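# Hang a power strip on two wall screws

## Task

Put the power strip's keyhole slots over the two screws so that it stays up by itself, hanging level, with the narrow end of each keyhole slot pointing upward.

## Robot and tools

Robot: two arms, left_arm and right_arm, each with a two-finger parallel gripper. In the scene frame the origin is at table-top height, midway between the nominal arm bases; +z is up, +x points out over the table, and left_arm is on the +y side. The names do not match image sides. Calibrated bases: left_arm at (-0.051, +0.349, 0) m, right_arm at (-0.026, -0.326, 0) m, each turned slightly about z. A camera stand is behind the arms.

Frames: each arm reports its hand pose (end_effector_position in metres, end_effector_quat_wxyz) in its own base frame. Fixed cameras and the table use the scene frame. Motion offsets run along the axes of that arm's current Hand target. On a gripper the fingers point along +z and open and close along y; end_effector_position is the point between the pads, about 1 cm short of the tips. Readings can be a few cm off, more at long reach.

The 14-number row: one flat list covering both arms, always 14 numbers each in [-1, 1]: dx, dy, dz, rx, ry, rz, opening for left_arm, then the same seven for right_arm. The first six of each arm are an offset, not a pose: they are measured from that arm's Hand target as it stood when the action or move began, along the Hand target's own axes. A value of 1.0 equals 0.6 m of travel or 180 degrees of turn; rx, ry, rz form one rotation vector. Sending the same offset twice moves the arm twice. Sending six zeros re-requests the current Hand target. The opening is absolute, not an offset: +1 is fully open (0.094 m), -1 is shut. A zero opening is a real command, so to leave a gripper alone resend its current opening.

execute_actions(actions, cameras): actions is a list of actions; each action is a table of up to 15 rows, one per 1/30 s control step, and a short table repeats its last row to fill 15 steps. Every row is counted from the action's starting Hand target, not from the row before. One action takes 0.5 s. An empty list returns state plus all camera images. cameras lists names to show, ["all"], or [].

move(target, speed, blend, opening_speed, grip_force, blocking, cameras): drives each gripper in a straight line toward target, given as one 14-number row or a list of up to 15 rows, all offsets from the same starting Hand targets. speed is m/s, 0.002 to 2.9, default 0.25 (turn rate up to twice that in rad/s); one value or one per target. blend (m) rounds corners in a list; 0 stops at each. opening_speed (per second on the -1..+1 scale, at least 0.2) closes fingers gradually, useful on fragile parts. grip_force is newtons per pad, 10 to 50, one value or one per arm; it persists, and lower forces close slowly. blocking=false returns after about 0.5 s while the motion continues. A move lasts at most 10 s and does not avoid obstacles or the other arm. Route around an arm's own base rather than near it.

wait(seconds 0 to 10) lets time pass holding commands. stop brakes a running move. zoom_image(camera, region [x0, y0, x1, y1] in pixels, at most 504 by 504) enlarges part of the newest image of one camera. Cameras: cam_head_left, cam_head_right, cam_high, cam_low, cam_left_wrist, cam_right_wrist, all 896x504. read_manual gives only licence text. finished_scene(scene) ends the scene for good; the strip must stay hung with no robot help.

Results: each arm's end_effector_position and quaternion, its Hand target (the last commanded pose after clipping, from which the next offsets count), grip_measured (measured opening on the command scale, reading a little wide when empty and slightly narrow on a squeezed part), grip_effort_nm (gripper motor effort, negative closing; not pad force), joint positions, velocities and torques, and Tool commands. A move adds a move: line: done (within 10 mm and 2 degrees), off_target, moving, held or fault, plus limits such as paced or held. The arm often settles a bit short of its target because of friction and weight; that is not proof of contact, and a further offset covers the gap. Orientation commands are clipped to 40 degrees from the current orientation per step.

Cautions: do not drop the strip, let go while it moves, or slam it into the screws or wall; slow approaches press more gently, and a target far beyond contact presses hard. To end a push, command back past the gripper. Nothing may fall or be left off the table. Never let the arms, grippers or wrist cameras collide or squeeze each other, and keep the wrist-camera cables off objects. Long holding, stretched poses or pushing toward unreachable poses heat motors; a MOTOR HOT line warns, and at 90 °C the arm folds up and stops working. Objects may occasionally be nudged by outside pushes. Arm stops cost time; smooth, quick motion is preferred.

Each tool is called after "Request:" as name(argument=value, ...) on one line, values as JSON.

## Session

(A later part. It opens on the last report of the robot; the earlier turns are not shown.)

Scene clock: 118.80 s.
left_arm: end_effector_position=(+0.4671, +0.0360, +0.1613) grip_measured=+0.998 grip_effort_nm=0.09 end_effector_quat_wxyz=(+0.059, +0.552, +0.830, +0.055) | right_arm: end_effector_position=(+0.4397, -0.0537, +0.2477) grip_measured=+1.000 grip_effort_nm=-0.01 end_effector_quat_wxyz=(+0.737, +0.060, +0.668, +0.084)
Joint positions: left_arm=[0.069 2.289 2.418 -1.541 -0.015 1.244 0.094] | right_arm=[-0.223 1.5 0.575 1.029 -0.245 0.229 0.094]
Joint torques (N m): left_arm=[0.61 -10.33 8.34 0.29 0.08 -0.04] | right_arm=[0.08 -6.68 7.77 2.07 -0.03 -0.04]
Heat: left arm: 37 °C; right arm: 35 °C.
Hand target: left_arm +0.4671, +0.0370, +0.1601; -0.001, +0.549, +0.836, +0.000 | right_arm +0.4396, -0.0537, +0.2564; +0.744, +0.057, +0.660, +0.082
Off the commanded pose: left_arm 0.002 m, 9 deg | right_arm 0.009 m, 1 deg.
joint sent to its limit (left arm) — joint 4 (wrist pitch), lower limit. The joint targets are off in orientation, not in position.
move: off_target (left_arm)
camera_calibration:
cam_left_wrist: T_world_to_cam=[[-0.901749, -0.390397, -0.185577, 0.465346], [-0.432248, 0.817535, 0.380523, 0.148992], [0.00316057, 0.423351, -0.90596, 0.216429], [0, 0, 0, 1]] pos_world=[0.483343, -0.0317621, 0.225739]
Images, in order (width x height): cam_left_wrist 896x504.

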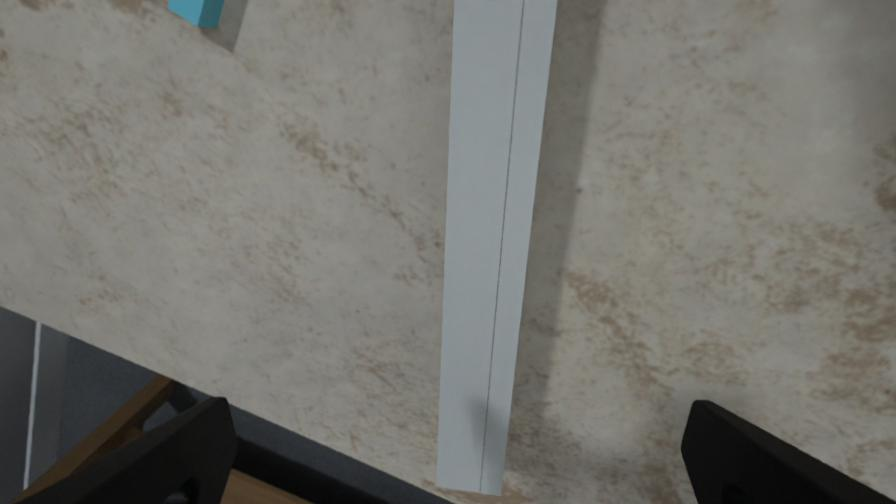

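Request:
move(target=[0.013,0.010,0.185,0,0,0,1,0,0,0,0,0,0,1])

Request:
move(target=[0,0,0,0,0,0,-1,0,0,0,0,0,0,1], opening_speed=1, cameras=["cam_left_wrist","cam_high"])

Scene clock: 123.03 s.
left_arm: end_effector_position=(+0.4667, +0.0466, +0.0509) grip_measured=+0.998 grip_effort_nm=0.09 end_effector_quat_wxyz=(-0.007, +0.548, +0.837, +0.003) | right_arm: end_effector_position=(+0.4397, -0.0537, +0.2477) grip_measured=+1.000 grip_effort_nm=-0.01 end_effector_quat_wxyz=(+0.737, +0.060, +0.668, +0.084)
Joint positions: left_arm=[0.093 2.424 2.221 -1.375 -0.012 1.252 0.094] | right_arm=[-0.223 1.5 0.575 1.029 -0.245 0.229 0.094]
Joint torques (N m): left_arm=[0.32 -12.14 6.82 0.2 0.08 0.04] | right_arm=[-0.03 -6.76 7.88 2.09 -0.01 -0.03]
Heat: left arm: 36 °C; right arm: 35 °C.
Hand target: left_arm +0.4693, +0.0468, +0.0490; -0.001, +0.549, +0.836, +0.000 | right_arm +0.4396, -0.0537, +0.2564; +0.744, +0.057, +0.660, +0.082
Off the commanded pose: left_arm 0.003 m, 1 deg | right_arm 0.009 m, 1 deg.
move: done

Scene clock: 125.23 s.
left_arm: end_effector_position=(+0.4672, +0.0466, +0.0509) grip_measured=-0.308 grip_effort_nm=-1.03 end_effector_quat_wxyz=(-0.006, +0.549, +0.836, +0.003) | right_arm: end_effector_position=(+0.4397, -0.0537, +0.2477) grip_measured=+1.000 grip_effort_nm=-0.01 end_effector_quat_wxyz=(+0.737, +0.060, +0.668, +0.084)
Joint positions: left_arm=[0.093 2.424 2.221 -1.373 -0.012 1.254 0.033] | right_arm=[-0.223 1.5 0.575 1.029 -0.245 0.229 0.094]
Joint torques (N m): left_arm=[0.34 -12.12 6.83 0.18 0.07 0.04] | right_arm=[-0.06 -6.71 7.94 2.08 0 -0.05]
Heat: left arm: 35 °C; right arm: 35 °C.
Hand target: left_arm +0.4693, +0.0469, +0.0490; -0.001, +0.549, +0.836, +0.000 | right_arm +0.4396, -0.0537, +0.2564; +0.744, +0.057, +0.660, +0.082
Off the commanded pose: left_arm 0.003 m, 1 deg | right_arm 0.009 m, 1 deg.
move: done
camera_calibration:
cam_left_wrist: T_world_to_cam=[[-0.913996, -0.404649, -0.0295122, 0.447394], [-0.376313, 0.818305, 0.434471, 0.153467], [-0.151658, 0.408211, -0.900202, 0.18468], [0, 0, 0, 1]] pos_world=[0.494676, -0.0199336, 0.112776]
Images, in order (width x height): cam_high 896x504, cam_left_wrist 896x504.

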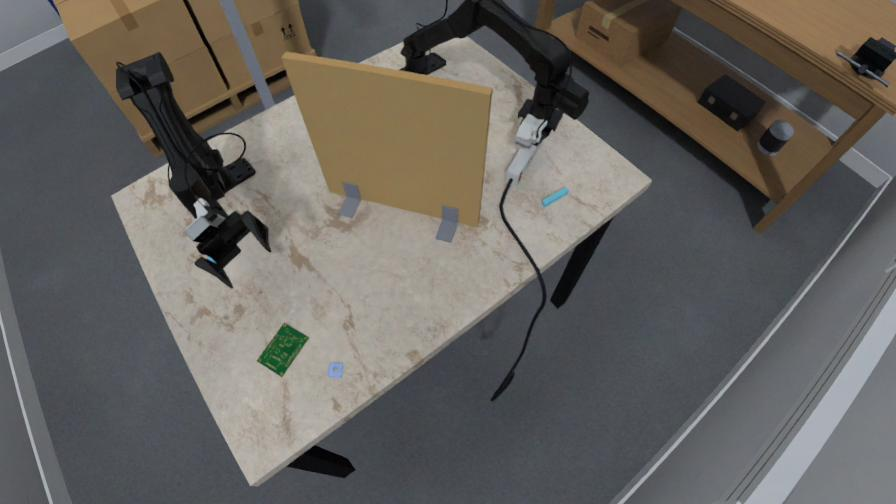

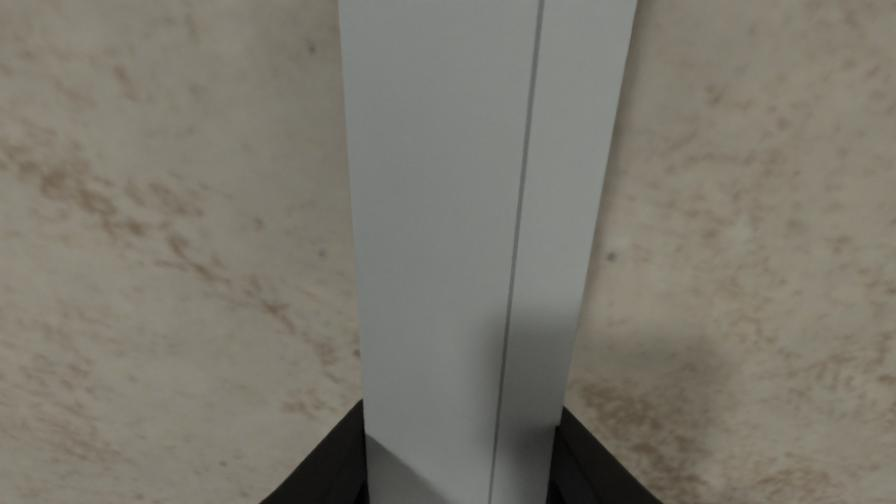

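Request:
move(target=[[0,0,-0.11,0,0,0,-1,0,0,0,0,0,0,1],[0,-0.071,-0.135,-0.373,-0.0755,0.112,-1,0,0,0,0,0,0,1]], speed=0.3, blend=[0.03,0])

Scene clock: 133.33 s.
left_arm: end_effector_position=(+0.4215, +0.0363, +0.1132) grip_measured=-0.308 grip_effort_nm=-1.03 end_effector_quat_wxyz=(+0.357, +0.590, +0.612, +0.388) | right_arm: end_effector_position=(+0.4397, -0.0537, +0.2477) grip_measured=+1.000 grip_effort_nm=-0.01 end_effector_quat_wxyz=(+0.737, +0.060, +0.668, +0.084)
Joint positions: left_arm=[0.098 1.5 0.587 0.452 0.035 1.611 0.033] | right_arm=[-0.223 1.5 0.575 1.029 -0.245 0.229 0.094]
Joint torques (N m): left_arm=[0.27 -5.59 6.91 2.62 0.47 -0.02] | right_arm=[0.02 -6.75 7.92 2.09 0 -0.01]
Heat: left arm: 35 °C; right arm: 35 °C.
Hand target: left_arm +0.4304, +0.0297, +0.1301; +0.393, +0.584, +0.588, +0.398 | right_arm +0.4396, -0.0537, +0.2564; +0.744, +0.057, +0.660, +0.082
Off the commanded pose: left_arm 0.020 m, 5 deg | right_arm 0.009 m, 1 deg.
move: off_target (left_arm)

Request:
move(target=[0,-0.131,0.053,-0.02,0,0,-1,0,0,0,0,0,0,1], speed=0.12, cameras=["cam_left_wrist"])

Scene clock: 137.07 s.
left_arm: end_effector_position=(+0.4298, +0.0318, +0.0414) grip_measured=-0.308 grip_effort_nm=-1.03 end_effector_quat_wxyz=(+0.402, +0.568, +0.590, +0.409) | right_arm: end_effector_position=(+0.4397, -0.0537, +0.2477) grip_measured=+1.000 grip_effort_nm=-0.01 end_effector_quat_wxyz=(+0.737, +0.060, +0.668, +0.084)
Joint positions: left_arm=[0.1 1.932 0.454 1.127 0.069 1.586 0.033] | right_arm=[-0.223 1.5 0.575 1.029 -0.245 0.229 0.094]
Joint torques (N m): left_arm=[0.28 -6.16 3.48 2.4 0.17 0.16] | right_arm=[-0.06 -6.74 7.76 2.07 0.01 -0.04]
Heat: left arm: 37 °C; right arm: 35 °C.
Hand target: left_arm +0.4303, +0.0299, +0.0452; +0.411, +0.571, +0.576, +0.416 | right_arm +0.4396, -0.0537, +0.2564; +0.744, +0.057, +0.660, +0.082
Off the commanded pose: left_arm 0.004 m, 2 deg | right_arm 0.009 m, 1 deg.
move: done
camera_calibration:
cam_left_wrist: T_world_to_cam=[[-0.312401, -0.0262245, -0.949588, 0.174504], [-0.431335, 0.894547, 0.117199, 0.19001], [0.846378, 0.446204, -0.290769, -0.278855], [0, 0, 0, 1]] pos_world=[0.37249, -0.0409705, 0.0623556]
Images, in order (width x height): cam_left_wrist 896x504.

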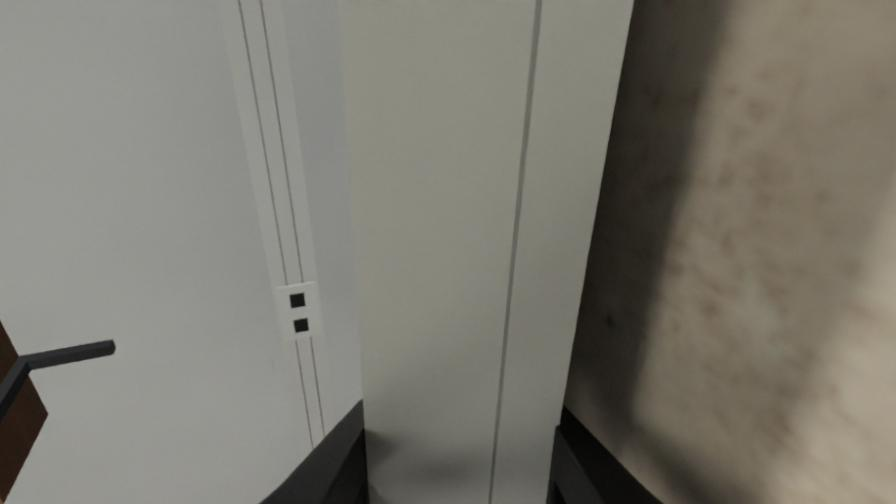

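Request:
move(target=[0,-0.014,0.005,0,0,0,-1,0,0,0,0,0,0,1], speed=0.06)

Request:
move(target=[0,0,0,0,0,0,-0.1,0,0,0,0,0,0,1], opening_speed=0.3, cameras=["cam_left_wrist"])

Scene clock: 142.17 s.
left_arm: end_effector_position=(+0.4320, +0.0314, +0.0387) grip_measured=-0.308 grip_effort_nm=-1.03 end_effector_quat_wxyz=(+0.410, +0.563, +0.585, +0.414) | right_arm: end_effector_position=(+0.4397, -0.0537, +0.2477) grip_measured=+1.000 grip_effort_nm=-0.01 end_effector_quat_wxyz=(+0.737, +0.060, +0.668, +0.084)
Joint positions: left_arm=[0.1 1.979 0.454 1.198 0.072 1.581 0.033] | right_arm=[-0.223 1.5 0.575 1.029 -0.245 0.229 0.094]
Joint torques (N m): left_arm=[0.31 -5.89 3.26 2.22 0.15 0.2] | right_arm=[0.09 -6.57 7.83 2.05 0.01 -0.03]
Heat: left arm: 39 °C; right arm: 35 °C.
Hand target: left_arm +0.4305, +0.0299, +0.0363; +0.411, +0.571, +0.576, +0.416 | right_arm +0.4396, -0.0537, +0.2564; +0.744, +0.057, +0.660, +0.082
Off the commanded pose: left_arm 0.003 m, 1 deg | right_arm 0.009 m, 1 deg.
move: done

Scene clock: 145.37 s.
left_arm: end_effector_position=(+0.4324, +0.0298, +0.0398) grip_measured=-0.102 grip_effort_nm=0.09 end_effector_quat_wxyz=(+0.410, +0.571, +0.576, +0.418) | right_arm: end_effector_position=(+0.4397, -0.0537, +0.2477) grip_measured=+1.000 grip_effort_nm=-0.01 end_effector_quat_wxyz=(+0.737, +0.060, +0.668, +0.084)
Joint positions: left_arm=[0.1 1.979 0.454 1.203 0.082 1.604 0.042] | right_arm=[-0.223 1.5 0.575 1.029 -0.245 0.229 0.094]
Joint torques (N m): left_arm=[0.32 -5.87 3.28 2.18 0.06 -0.01] | right_arm=[0.06 -6.64 7.82 2.09 -0.01 -0.05]
Heat: left arm: 39 °C; right arm: 35 °C.
Hand target: left_arm +0.4305, +0.0299, +0.0364; +0.411, +0.571, +0.576, +0.416 | right_arm +0.4396, -0.0537, +0.2564; +0.744, +0.057, +0.660, +0.082
Off the commanded pose: left_arm 0.004 m, 0 deg | right_arm 0.009 m, 1 deg.
move: done
camera_calibration:
cam_left_wrist: T_world_to_cam=[[-0.285863, -0.00598801, -0.958252, 0.16196], [-0.418693, 0.90026, 0.119278, 0.187424], [0.861962, 0.435311, -0.259859, -0.288335], [0, 0, 0, 1]] pos_world=[0.373305, -0.0422451, 0.057917]
Images, in order (width x height): cam_left_wrist 896x504.

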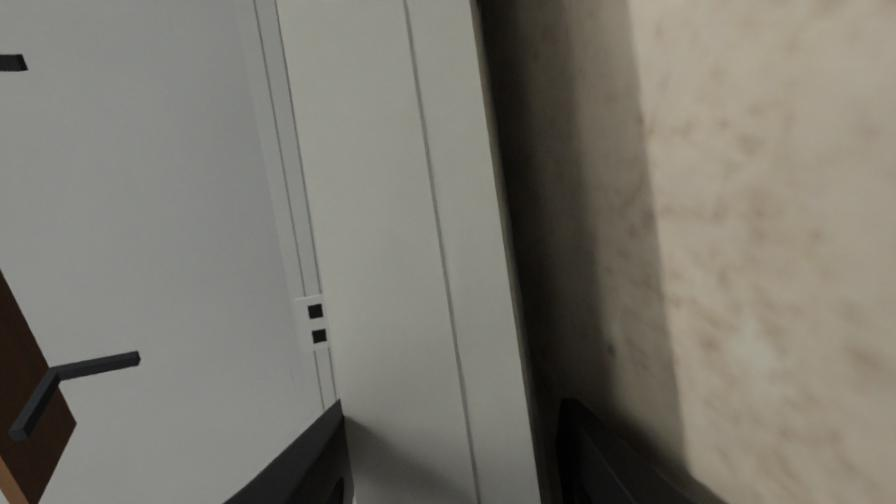

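Request:
move(target=[0,-0.031,-0.051,0,0,0,-0.1,0,0,0,0,0,0,1], speed=0.08, cameras=["cam_left_wrist"])

Scene clock: 148.50 s.
left_arm: end_effector_position=(+0.4063, +0.0282, +0.0301) grip_measured=-0.102 grip_effort_nm=0.09 end_effector_quat_wxyz=(+0.404, +0.578, +0.581, +0.407) | right_arm: end_effector_position=(+0.4397, -0.0537, +0.2477) grip_measured=+1.000 grip_effort_nm=-0.01 end_effector_quat_wxyz=(+0.737, +0.060, +0.668, +0.084)
Joint positions: left_arm=[0.111 1.96 0.357 1.251 0.099 1.607 0.042] | right_arm=[-0.223 1.5 0.575 1.029 -0.245 0.229 0.094]
Joint torques (N m): left_arm=[0.69 -4.16 -0.54 2.97 0.02 0] | right_arm=[-0.02 -6.78 7.87 2.03 0 -0.04]
Heat: left arm: 39 °C; right arm: 36 °C.
Hand target: left_arm +0.3956, +0.0296, +0.0283; +0.411, +0.571, +0.576, +0.416 | right_arm +0.4396, -0.0537, +0.2564; +0.744, +0.057, +0.660, +0.082
Off the commanded pose: left_arm 0.011 m, 2 deg | right_arm 0.009 m, 1 deg.
move: off_target (left_arm)
camera_calibration:
cam_left_wrist: T_world_to_cam=[[-0.313182, -0.00878836, -0.949652, 0.156146], [-0.40844, 0.904001, 0.126332, 0.174495], [0.857376, 0.427441, -0.286707, -0.264607], [0, 0, 0, 1]] pos_world=[0.34704, -0.043268, 0.0503755]
Images, in order (width x height): cam_left_wrist 896x504.

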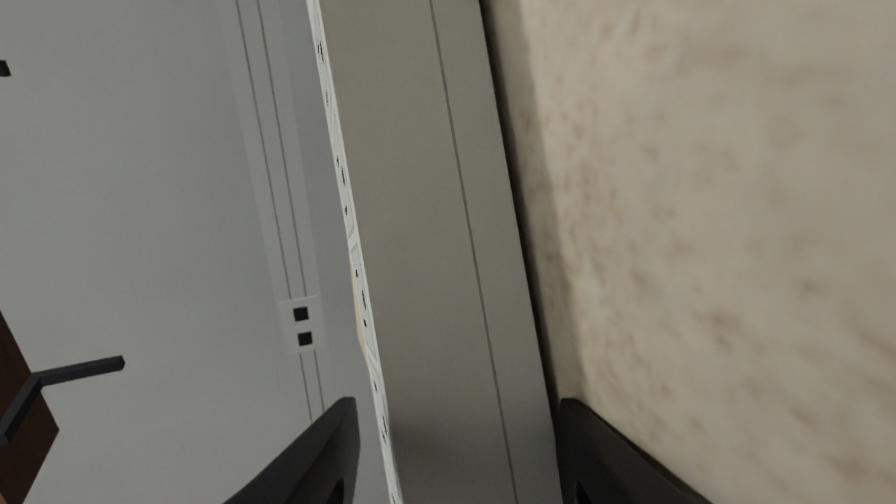

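Request:
move(target=[0,-0.026,-0.08,0,0,0,-0.1,0,0,0,0,0,0,1], speed=0.1, cameras=["cam_left_wrist","cam_high","cam_head_right"])

Scene clock: 151.53 s.
left_arm: end_effector_position=(+0.3624, +0.0280, +0.0282) grip_measured=-0.102 grip_effort_nm=0.10 end_effector_quat_wxyz=(+0.396, +0.587, +0.587, +0.392) | right_arm: end_effector_position=(+0.4397, -0.0537, +0.2477) grip_measured=+1.000 grip_effort_nm=-0.01 end_effector_quat_wxyz=(+0.737, +0.060, +0.668, +0.084)
Joint positions: left_arm=[0.141 1.848 0.198 1.257 0.134 1.622 0.042] | right_arm=[-0.223 1.5 0.575 1.029 -0.245 0.229 0.094]
Joint torques (N m): left_arm=[0.7 -0.99 -3.77 3.74 -0.02 0] | right_arm=[0.02 -6.69 7.88 2.07 0.05 -0.01]
Heat: left arm: 41 °C; right arm: 36 °C.
Hand target: left_arm +0.3452, +0.0290, +0.0287; +0.411, +0.571, +0.576, +0.416 | right_arm +0.4396, -0.0537, +0.2564; +0.744, +0.057, +0.660, +0.082
Off the commanded pose: left_arm 0.017 m, 4 deg | right_arm 0.009 m, 1 deg.
move: off_target (left_arm)
camera_calibration:
cam_left_wrist: T_world_to_cam=[[-0.350713, -0.0103002, -0.936426, 0.153892], [-0.396101, 0.907722, 0.138364, 0.15209], [0.84859, 0.419446, -0.32243, -0.223109], [0, 0, 0, 1]] pos_world=[0.303543, -0.0428881, 0.0511273]
Images, in order (width x height): cam_head_right 896x504, cam_high 896x504, cam_left_wrist 896x504.

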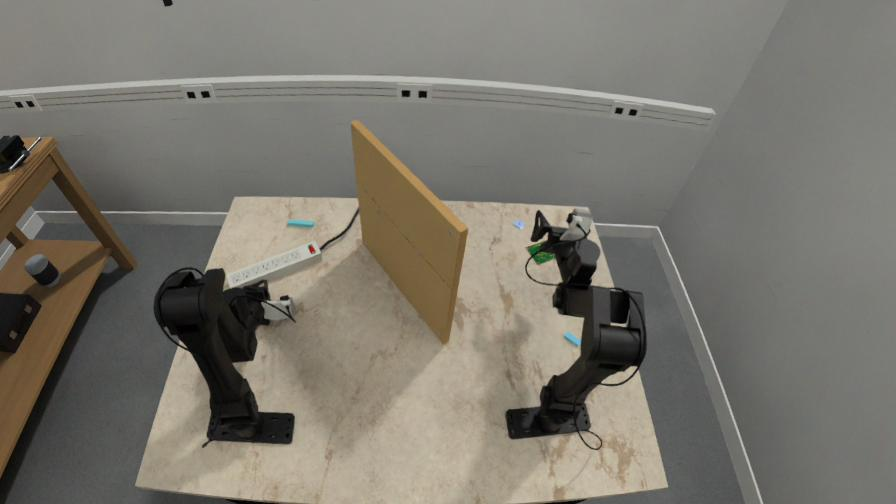

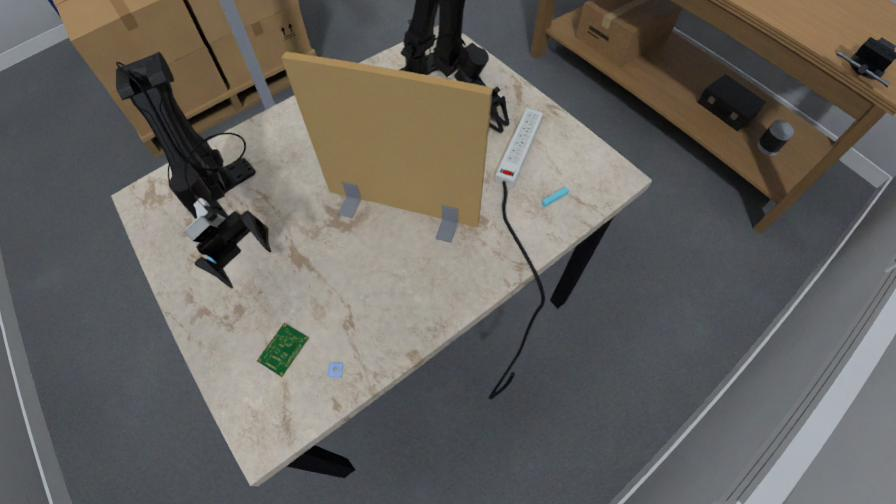

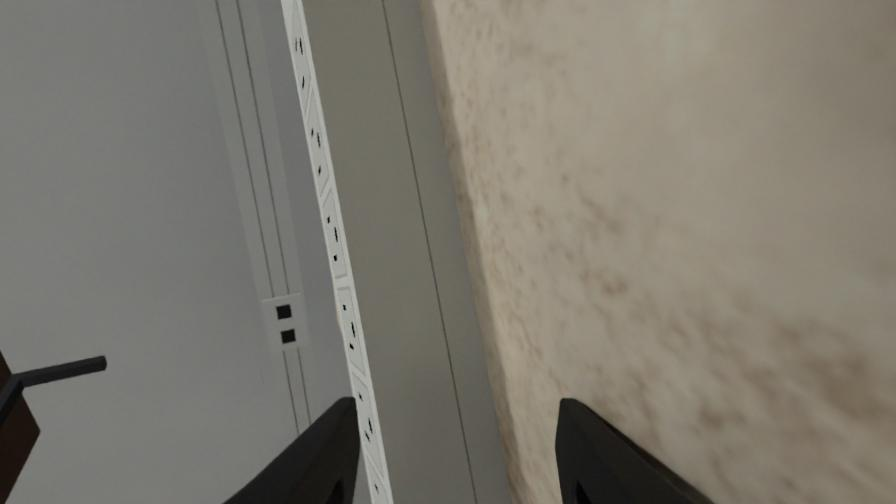

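Request:
move(target=[[0,0.126,-0.042,0,0,0,1,0,0,0,0,0,0,1],[-0.083,0.26,0.089,0.389,0.098,-0.137,1,0,0,0,0,0,0,1]], blend=[0.03,0], speed=0.35, cameras=["cam_left_wrist"])

Scene clock: 165.43 s.
left_arm: end_effector_position=(+0.4448, -0.0196, +0.1609) grip_measured=+0.998 grip_effort_nm=0.09 end_effector_quat_wxyz=(+0.046, +0.511, +0.858, +0.032) | right_arm: end_effector_position=(+0.4397, -0.0537, +0.2477) grip_measured=+1.000 grip_effort_nm=-0.01 end_effector_quat_wxyz=(+0.737, +0.060, +0.668, +0.084)
Joint positions: left_arm=[-0.052 2.214 2.297 -1.543 -0.013 1.024 0.094] | right_arm=[-0.223 1.5 0.575 1.029 -0.245 0.229 0.094]
Joint torques (N m): left_arm=[0.31 -9.73 8.4 0.21 0.09 -0.04] | right_arm=[-0.02 -6.65 7.94 2.09 -0.01 -0.03]
Heat: left arm: 51 °C; right arm: 36 °C.
Hand target: left_arm +0.4456, -0.0201, +0.1599; +0.000, +0.508, +0.861, +0.001 | right_arm +0.4396, -0.0537, +0.2564; +0.744, +0.057, +0.660, +0.082
Off the commanded pose: left_arm 0.002 m, 6 deg | right_arm 0.009 m, 1 deg.
joint sent to its limit (left arm) — joint 4 (wrist pitch), lower limit. The joint targets are off in orientation, not in position.
move: off_target (left_arm)
camera_calibration:
cam_left_wrist: T_world_to_cam=[[-0.866261, -0.481921, -0.131692, 0.397066], [-0.493527, 0.784534, 0.375416, 0.212351], [-0.0776039, 0.390202, -0.917453, 0.276918], [0, 0, 0, 1]] pos_world=[0.470254, -0.0832962, 0.22663]
Images, in order (width x height): cam_left_wrist 896x504.

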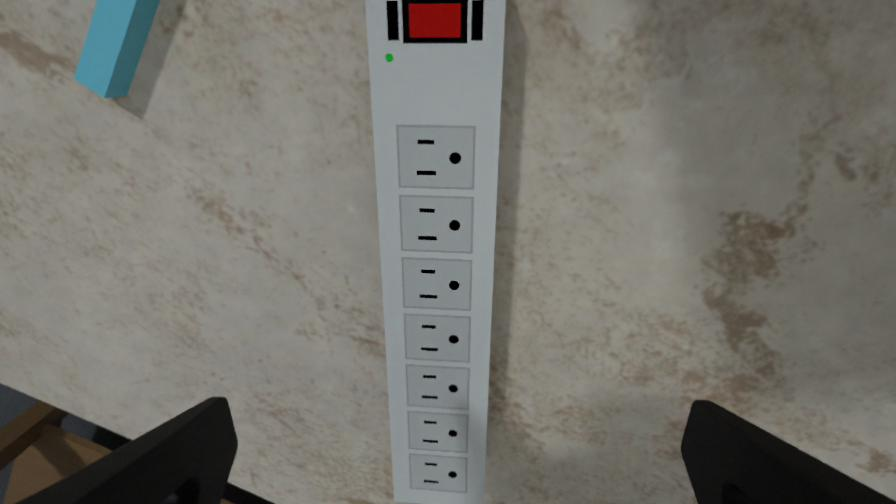

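Request:
move(target=[[0.056,0.032,0.1,0,0,0,1,0,0,0,0,0,0,1],[0.056,0.032,0.23,0,0,0,1,0,0,0,0,0,0,1]], blend=[0.02,0], cameras=["cam_left_wrist"])

Request:
move(target=[0,0,0,0,0,0,-1,0,0,0,0,0,0,1], opening_speed=1, cameras=["cam_left_wrist","cam_high"])

Scene clock: 171.93 s.
left_arm: end_effector_position=(+0.4463, +0.0222, +0.0270) grip_measured=+0.998 grip_effort_nm=0.09 end_effector_quat_wxyz=(+0.001, +0.503, +0.864, +0.005) | right_arm: end_effector_position=(+0.4397, -0.0537, +0.2477) grip_measured=+1.000 grip_effort_nm=-0.01 end_effector_quat_wxyz=(+0.737, +0.060, +0.668, +0.084)
Joint positions: left_arm=[0.045 2.301 1.91 -1.174 -0.007 1.1 0.094] | right_arm=[-0.223 1.5 0.575 1.029 -0.245 0.229 0.094]
Joint torques (N m): left_arm=[-0.57 -11.15 6.01 0.25 0.04 0.05] | right_arm=[-0.01 -6.78 7.82 2.08 0 -0.04]
Heat: left arm: 46 °C; right arm: 36 °C.
Hand target: left_arm +0.4463, +0.0187, +0.0218; +0.000, +0.508, +0.861, +0.000 | right_arm +0.4396, -0.0537, +0.2564; +0.744, +0.057, +0.660, +0.082
Off the commanded pose: left_arm 0.006 m, 1 deg | right_arm 0.009 m, 1 deg.
move: done
camera_calibration:
cam_left_wrist: T_world_to_cam=[[-0.86555, -0.499242, -0.0397643, 0.398473], [-0.466759, 0.775351, 0.425401, 0.217507], [-0.181547, 0.386766, -0.904131, 0.18395], [0, 0, 0, 1]] pos_world=[0.479817, -0.0408552, 0.0896321]
Images, in order (width x height): cam_left_wrist 896x504.

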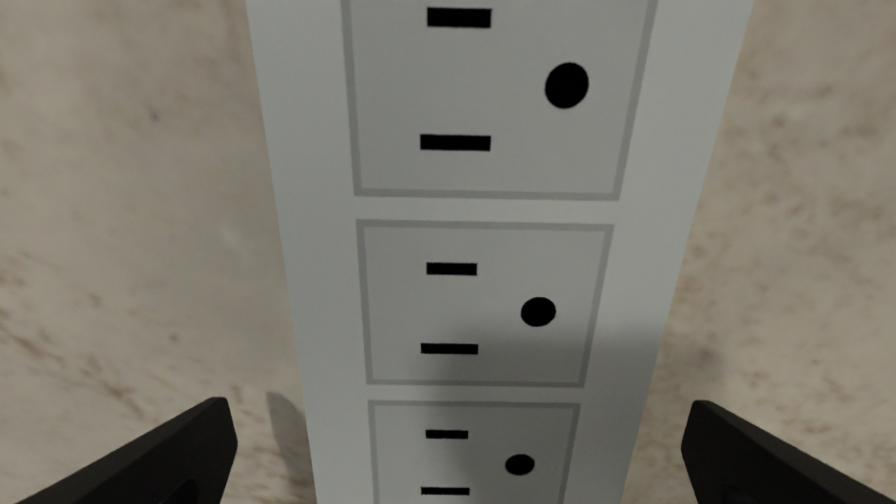

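Scene clock: 174.13 s.
left_arm: end_effector_position=(+0.4462, +0.0217, +0.0270) grip_measured=+0.082 grip_effort_nm=-1.03 end_effector_quat_wxyz=(+0.001, +0.505, +0.863, +0.004) | right_arm: end_effector_position=(+0.4397, -0.0537, +0.2477) grip_measured=+1.000 grip_effort_nm=-0.01 end_effector_quat_wxyz=(+0.737, +0.060, +0.668, +0.084)
Joint positions: left_arm=[0.044 2.301 1.91 -1.174 -0.006 1.102 0.051] | right_arm=[-0.223 1.5 0.575 1.029 -0.245 0.229 0.094]
Joint torques (N m): left_arm=[-0.51 -11.15 6.01 0.24 0.03 0.03] | right_arm=[0.01 -6.72 7.87 2.09 0 -0.04]
Heat: left arm: 45 °C; right arm: 36 °C.
Hand target: left_arm +0.4463, +0.0186, +0.0218; +0.000, +0.508, +0.861, +0.000 | right_arm +0.4396, -0.0537, +0.2564; +0.744, +0.057, +0.660, +0.082
Off the commanded pose: left_arm 0.006 m, 1 deg | right_arm 0.009 m, 1 deg.
move: done
camera_calibration:
cam_left_wrist: T_world_to_cam=[[-0.866917, -0.496918, -0.0390897, 0.398746], [-0.464492, 0.776912, 0.425036, 0.216805], [-0.180839, 0.386628, -0.904332, 0.183778], [0, 0, 0, 1]] pos_world=[0.479618, -0.0413485, 0.0896328]
Images, in order (width x height): cam_high 896x504, cam_left_wrist 896x504.

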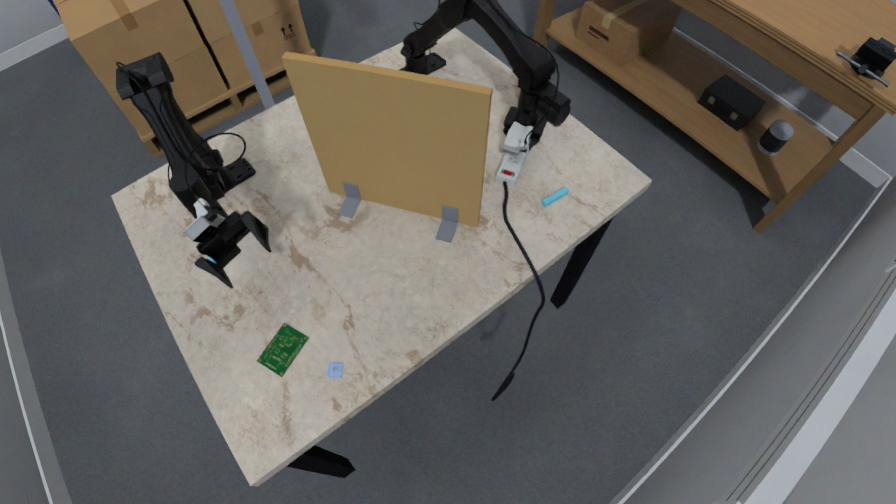

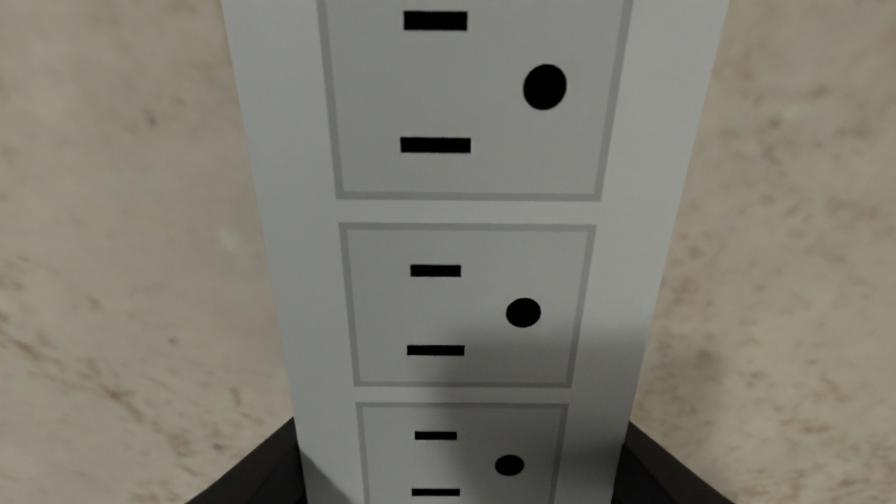

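Request:
move(target=[[0,0,-0.167,0,0,0,-1,0,0,0,0,0,0,1],[-0.046,-0.189,-0.333,-0.4,-0.36,0.36,-1,0,0,0,0,0,0,1],[-0.203,-0.387,-0.48,-0.4,-0.36,0.36,-1,0,0,0,0,0,0,1]], blend=[0.03,0.02,0], speed=0.3, cameras=["cam_left_wrist","cam_high","cam_head_right","cam_head_left"])

Scene clock: 192.20 s.
left_arm: end_effector_position=(+0.3087, -0.1939, +0.2733) grip_measured=+0.082 grip_effort_nm=-1.03 end_effector_quat_wxyz=(+0.645, +0.694, +0.241, +0.210) | right_arm: end_effector_position=(+0.4397, -0.0537, +0.2477) grip_measured=+1.000 grip_effort_nm=-0.01 end_effector_quat_wxyz=(+0.737, +0.060, +0.668, +0.084)
Joint positions: left_arm=[-0.252 1.056 0.601 0.353 0.668 1.613 0.051] | right_arm=[-0.223 1.5 0.575 1.029 -0.245 0.229 0.094]
Joint torques (N m): left_arm=[-1.01 -5.08 12 2.11 0.34 -0.36] | right_arm=[0.06 -6.71 7.8 2.06 -0.01 -0.02]
Heat: left arm: 40 °C; right arm: 37 °C.
Hand target: left_arm +0.3017, -0.2004, +0.3096; +0.674, +0.675, +0.212, +0.213 | right_arm +0.4396, -0.0537, +0.2564; +0.744, +0.057, +0.660, +0.082
Off the commanded pose: left_arm 0.038 m, 5 deg | right_arm 0.009 m, 1 deg.
move: off_target (left_arm)
camera_calibration:
cam_left_wrist: T_world_to_cam=[[-0.0513924, 0.0217192, -0.998442, 0.293046], [0.465607, 0.884979, -0.00471495, 0.0669305], [0.883498, -0.465124, -0.0555938, -0.260606], [0, 0, 0, 1]] pos_world=[0.214142, -0.186811, 0.278417]
Images, in order (width x height): cam_head_left 896x504, cam_head_right 896x504, cam_high 896x504, cam_left_wrist 896x504.

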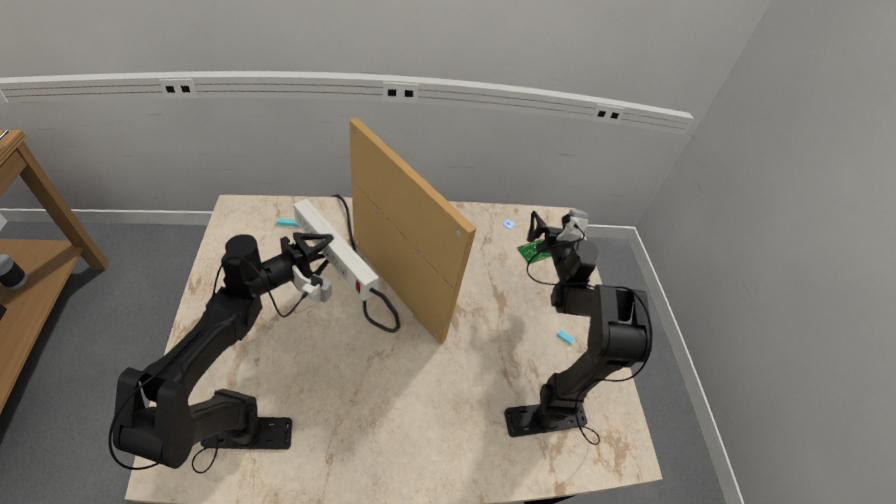

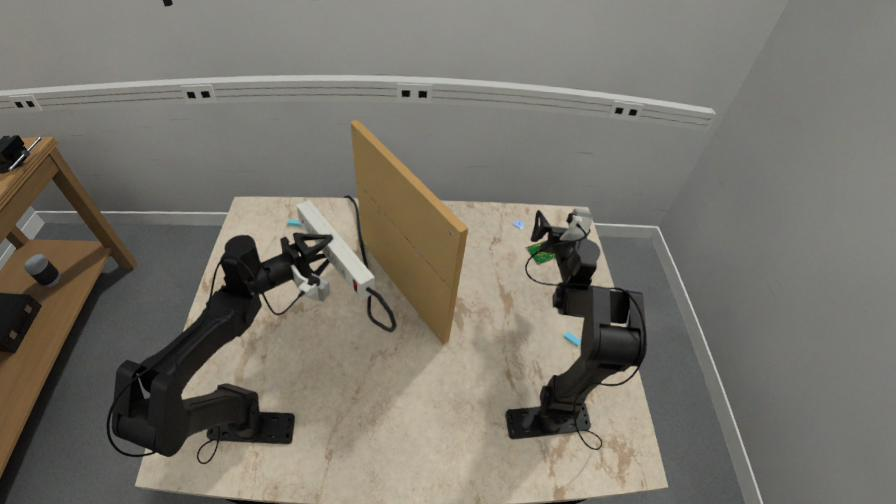

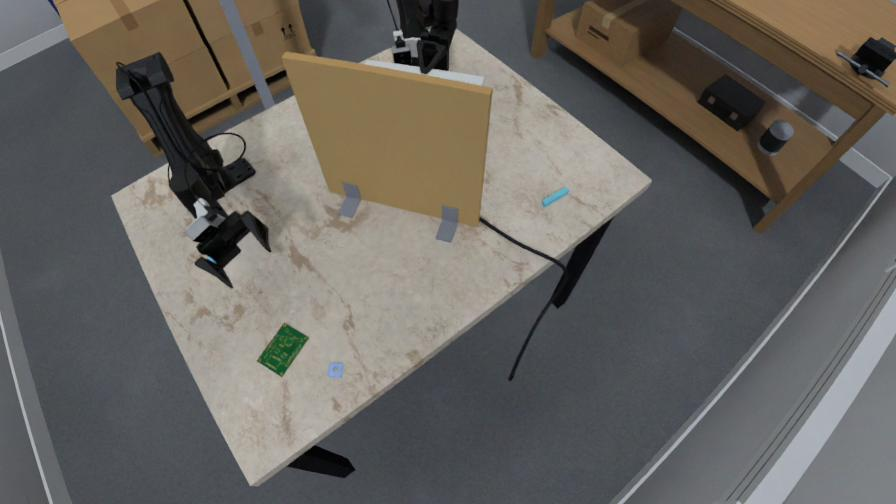

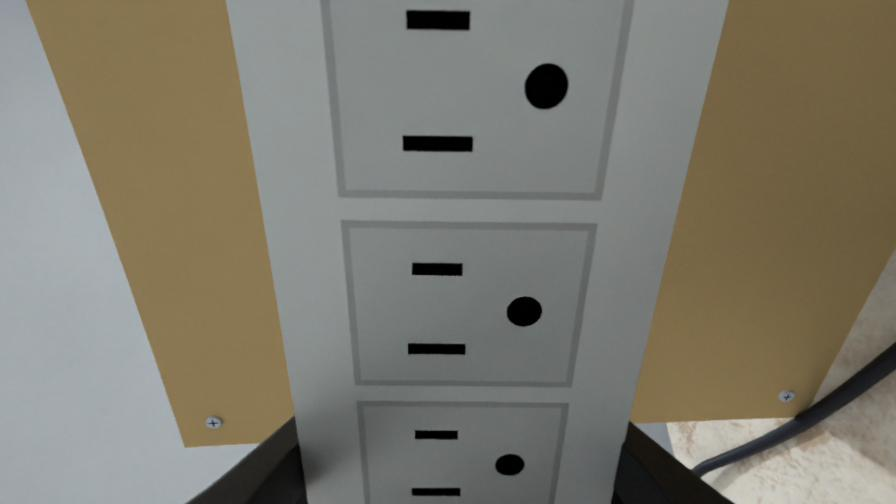

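Request:
move(target=[0,0.12,0,-0.025,0,0,-1,0,0,0,0,0,0,1], cameras=["cam_left_wrist"])

Scene clock: 200.40 s.
left_arm: end_effector_position=(+0.3101, -0.1938, +0.3548) grip_measured=+0.082 grip_effort_nm=-1.03 end_effector_quat_wxyz=(+0.676, +0.664, +0.224, +0.230) | right_arm: end_effector_position=(+0.4397, -0.0537, +0.2477) grip_measured=+1.000 grip_effort_nm=-0.01 end_effector_quat_wxyz=(+0.737, +0.060, +0.668, +0.084)
Joint positions: left_arm=[-0.252 1.031 0.81 0.244 0.665 1.559 0.051] | right_arm=[-0.223 1.5 0.575 1.029 -0.245 0.229 0.094]
Joint torques (N m): left_arm=[-1.17 -3.12 11.34 2.14 0.27 -0.45] | right_arm=[0.05 -6.74 7.94 2.08 0 -0.01]
Heat: left arm: 41 °C; right arm: 37 °C.
Hand target: left_arm +0.3017, -0.2004, +0.3816; +0.700, +0.647, +0.204, +0.221 | right_arm +0.4396, -0.0537, +0.2564; +0.744, +0.057, +0.660, +0.082
Off the commanded pose: left_arm 0.029 m, 4 deg | right_arm 0.009 m, 1 deg.
move: off_target (left_arm)
camera_calibration:
cam_left_wrist: T_world_to_cam=[[0.0252246, -0.0422613, -0.998788, 0.338475], [0.462935, 0.886017, -0.0257981, 0.0751782], [0.886033, -0.461723, 0.0419136, -0.292049], [0, 0, 0, 1]] pos_world=[0.215425, -0.187151, 0.352245]
Images, in order (width x height): cam_left_wrist 896x504.

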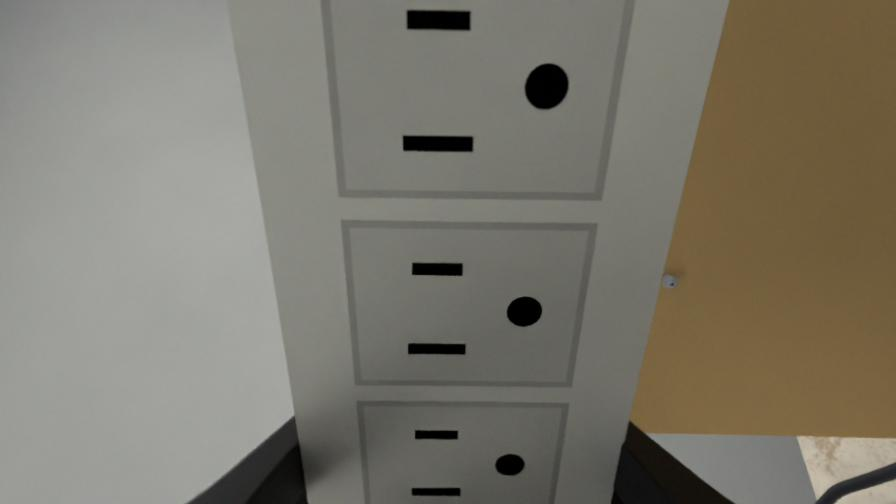

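Request:
move(target=[0,0.08,0,0,0,0,-1,0,0,0,0,0,0,1], cameras=["cam_left_wrist"])

Scene clock: 206.67 s.
left_arm: end_effector_position=(+0.3109, -0.1940, +0.3995) grip_measured=+0.082 grip_effort_nm=-1.03 end_effector_quat_wxyz=(+0.674, +0.666, +0.227, +0.227) | right_arm: end_effector_position=(+0.4397, -0.0537, +0.2477) grip_measured=+1.000 grip_effort_nm=-0.01 end_effector_quat_wxyz=(+0.737, +0.060, +0.668, +0.084)
Joint positions: left_arm=[-0.252 1.054 1.008 0.06 0.665 1.559 0.051] | right_arm=[-0.223 1.5 0.575 1.029 -0.245 0.229 0.094]
Joint torques (N m): left_arm=[-0.1 -3.67 11.37 2.15 0.38 -0.45] | right_arm=[-0.03 -6.64 7.95 2.04 0.03 -0.03]
Heat: left arm: 42 °C; right arm: 37 °C.
Hand target: left_arm +0.2996, -0.1974, +0.4294; +0.700, +0.648, +0.204, +0.221 | right_arm +0.4396, -0.0537, +0.2564; +0.744, +0.057, +0.660, +0.082
Off the commanded pose: left_arm 0.032 m, 5 deg | right_arm 0.009 m, 1 deg.
move: off_target (left_arm)
camera_calibration:
cam_left_wrist: T_world_to_cam=[[0.0160207, -0.0398589, -0.999077, 0.38652], [0.462334, 0.886265, -0.0279444, 0.0771948], [0.886561, -0.46146, 0.0326267, -0.291109], [0, 0, 0, 1]] pos_world=[0.216204, -0.187344, 0.397818]
Images, in order (width x height): cam_left_wrist 896x504.

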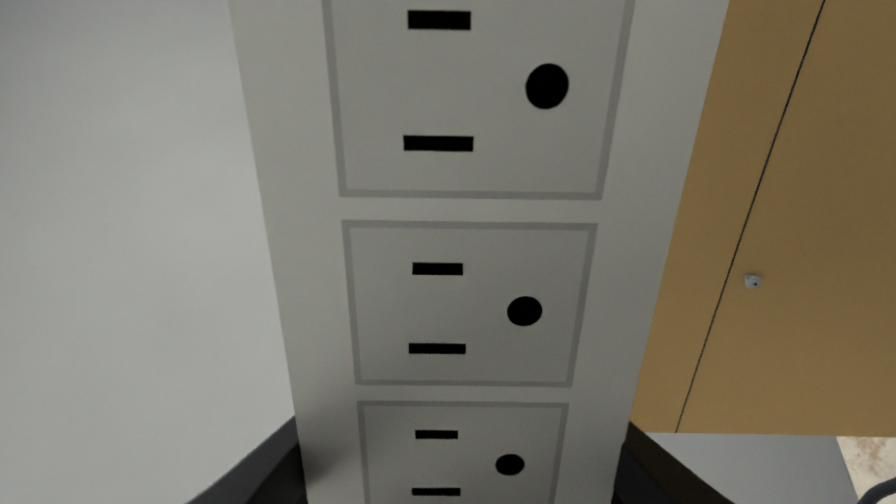

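Request:
move(target=[[0,-0.331,-0.026,0,-0.012,0,-1,0,0,0,0,0,0,1],[-0.042,-0.343,0.1,0,-0.012,0,-1,0,0,0,0,0,0,1]], speed=0.2, blend=[0.02,0], cameras=["cam_head_left","cam_head_right","cam_left_wrist"])

Request:
zoom_image(camera="cam_head_left", region=[320, 180, 460, 320])

Request:
zoom_image(camera="cam_head_right", region=[320, 180, 460, 320])

Scene clock: 245.57 s.
left_arm: end_effector_position=(+0.3202, -0.2663, +0.1988) grip_measured=+0.082 grip_effort_nm=-1.03 end_effector_quat_wxyz=(+0.673, +0.679, +0.215, +0.200) | right_arm: end_effector_position=(+0.4397, -0.0537, +0.2477) grip_measured=+1.000 grip_effort_nm=-0.01 end_effector_quat_wxyz=(+0.737, +0.060, +0.668, +0.084)
Joint positions: left_arm=[-0.494 1.499 0.466 1.018 0.481 1.559 0.051] | right_arm=[-0.223 1.5 0.575 1.029 -0.245 0.229 0.094]
Joint torques (N m): left_arm=[-0.81 -5.07 9.62 2.55 0.11 -0.24] | right_arm=[0.01 -6.63 7.87 2.05 0 -0.03]
Heat: left arm: 44 °C; right arm: 38 °C.
Hand target: left_arm +0.3225, -0.2740, +0.2288; +0.704, +0.652, +0.191, +0.209 | right_arm +0.4396, -0.0537, +0.2564; +0.744, +0.057, +0.660, +0.082
Off the commanded pose: left_arm 0.031 m, 6 deg | right_arm 0.009 m, 1 deg.
move: off_target (left_arm)
camera_calibration:
cam_left_wrist: T_world_to_cam=[[-0.0114722, -0.029224, -0.999507, 0.194709], [0.5128, 0.857949, -0.0309709, 0.108354], [0.858431, -0.512902, 0.00514349, -0.32542], [0, 0, 0, 1]] pos_world=[0.226021, -0.254181, 0.199643]
Images, in order (width x height): cam_head_left 896x504, cam_head_right 896x504, cam_left_wrist 896x504.

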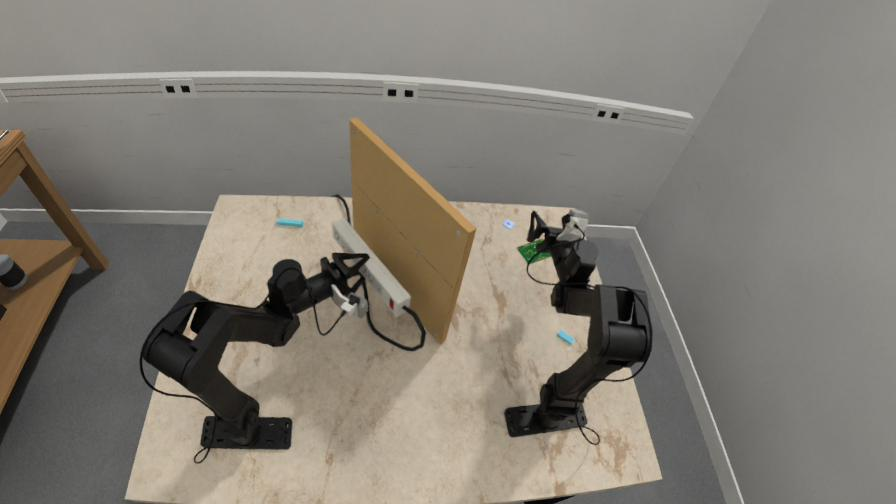

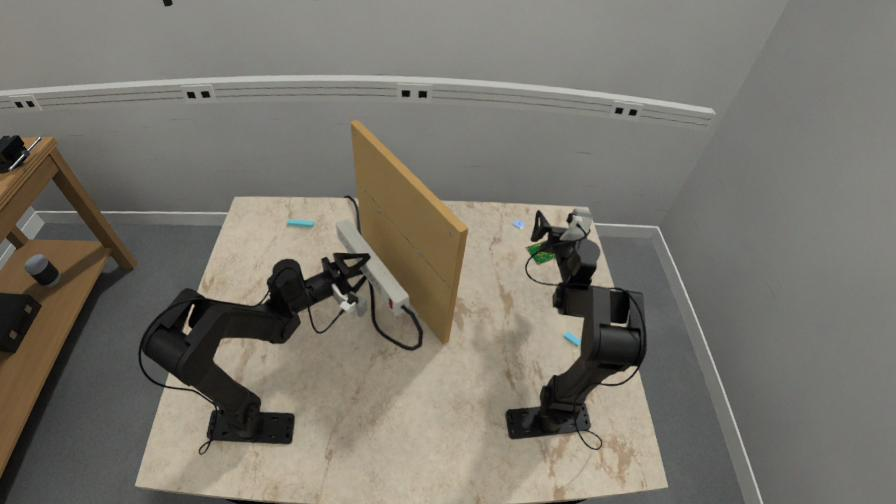

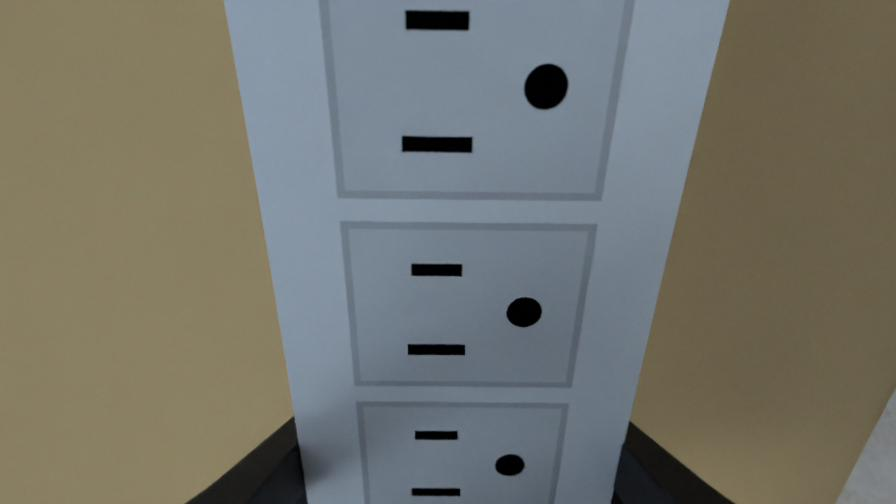

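Scaled by 3.600 from the camera's 896x504 image, which has a finer 1280x720 frame.

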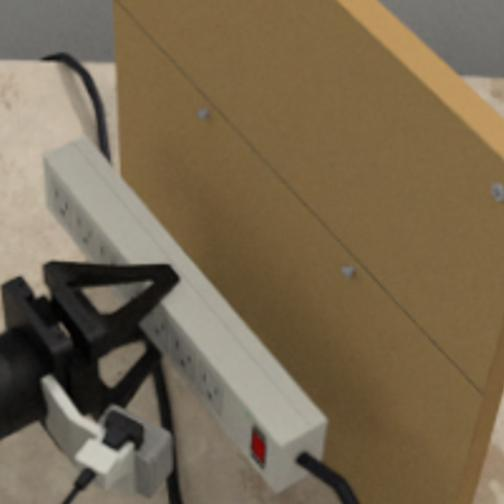

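Scaled by 3.600 from the camera's 896x504 image, which has a finer 1280x720 frame.

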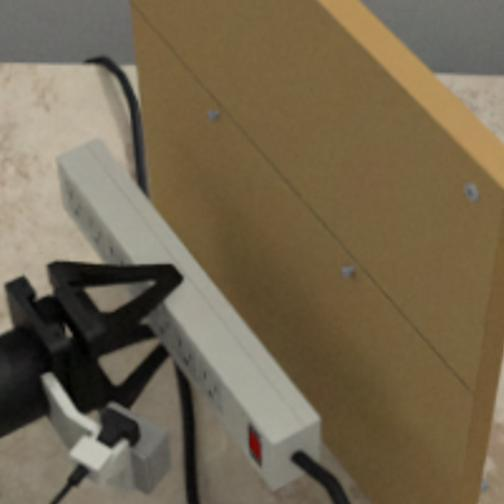

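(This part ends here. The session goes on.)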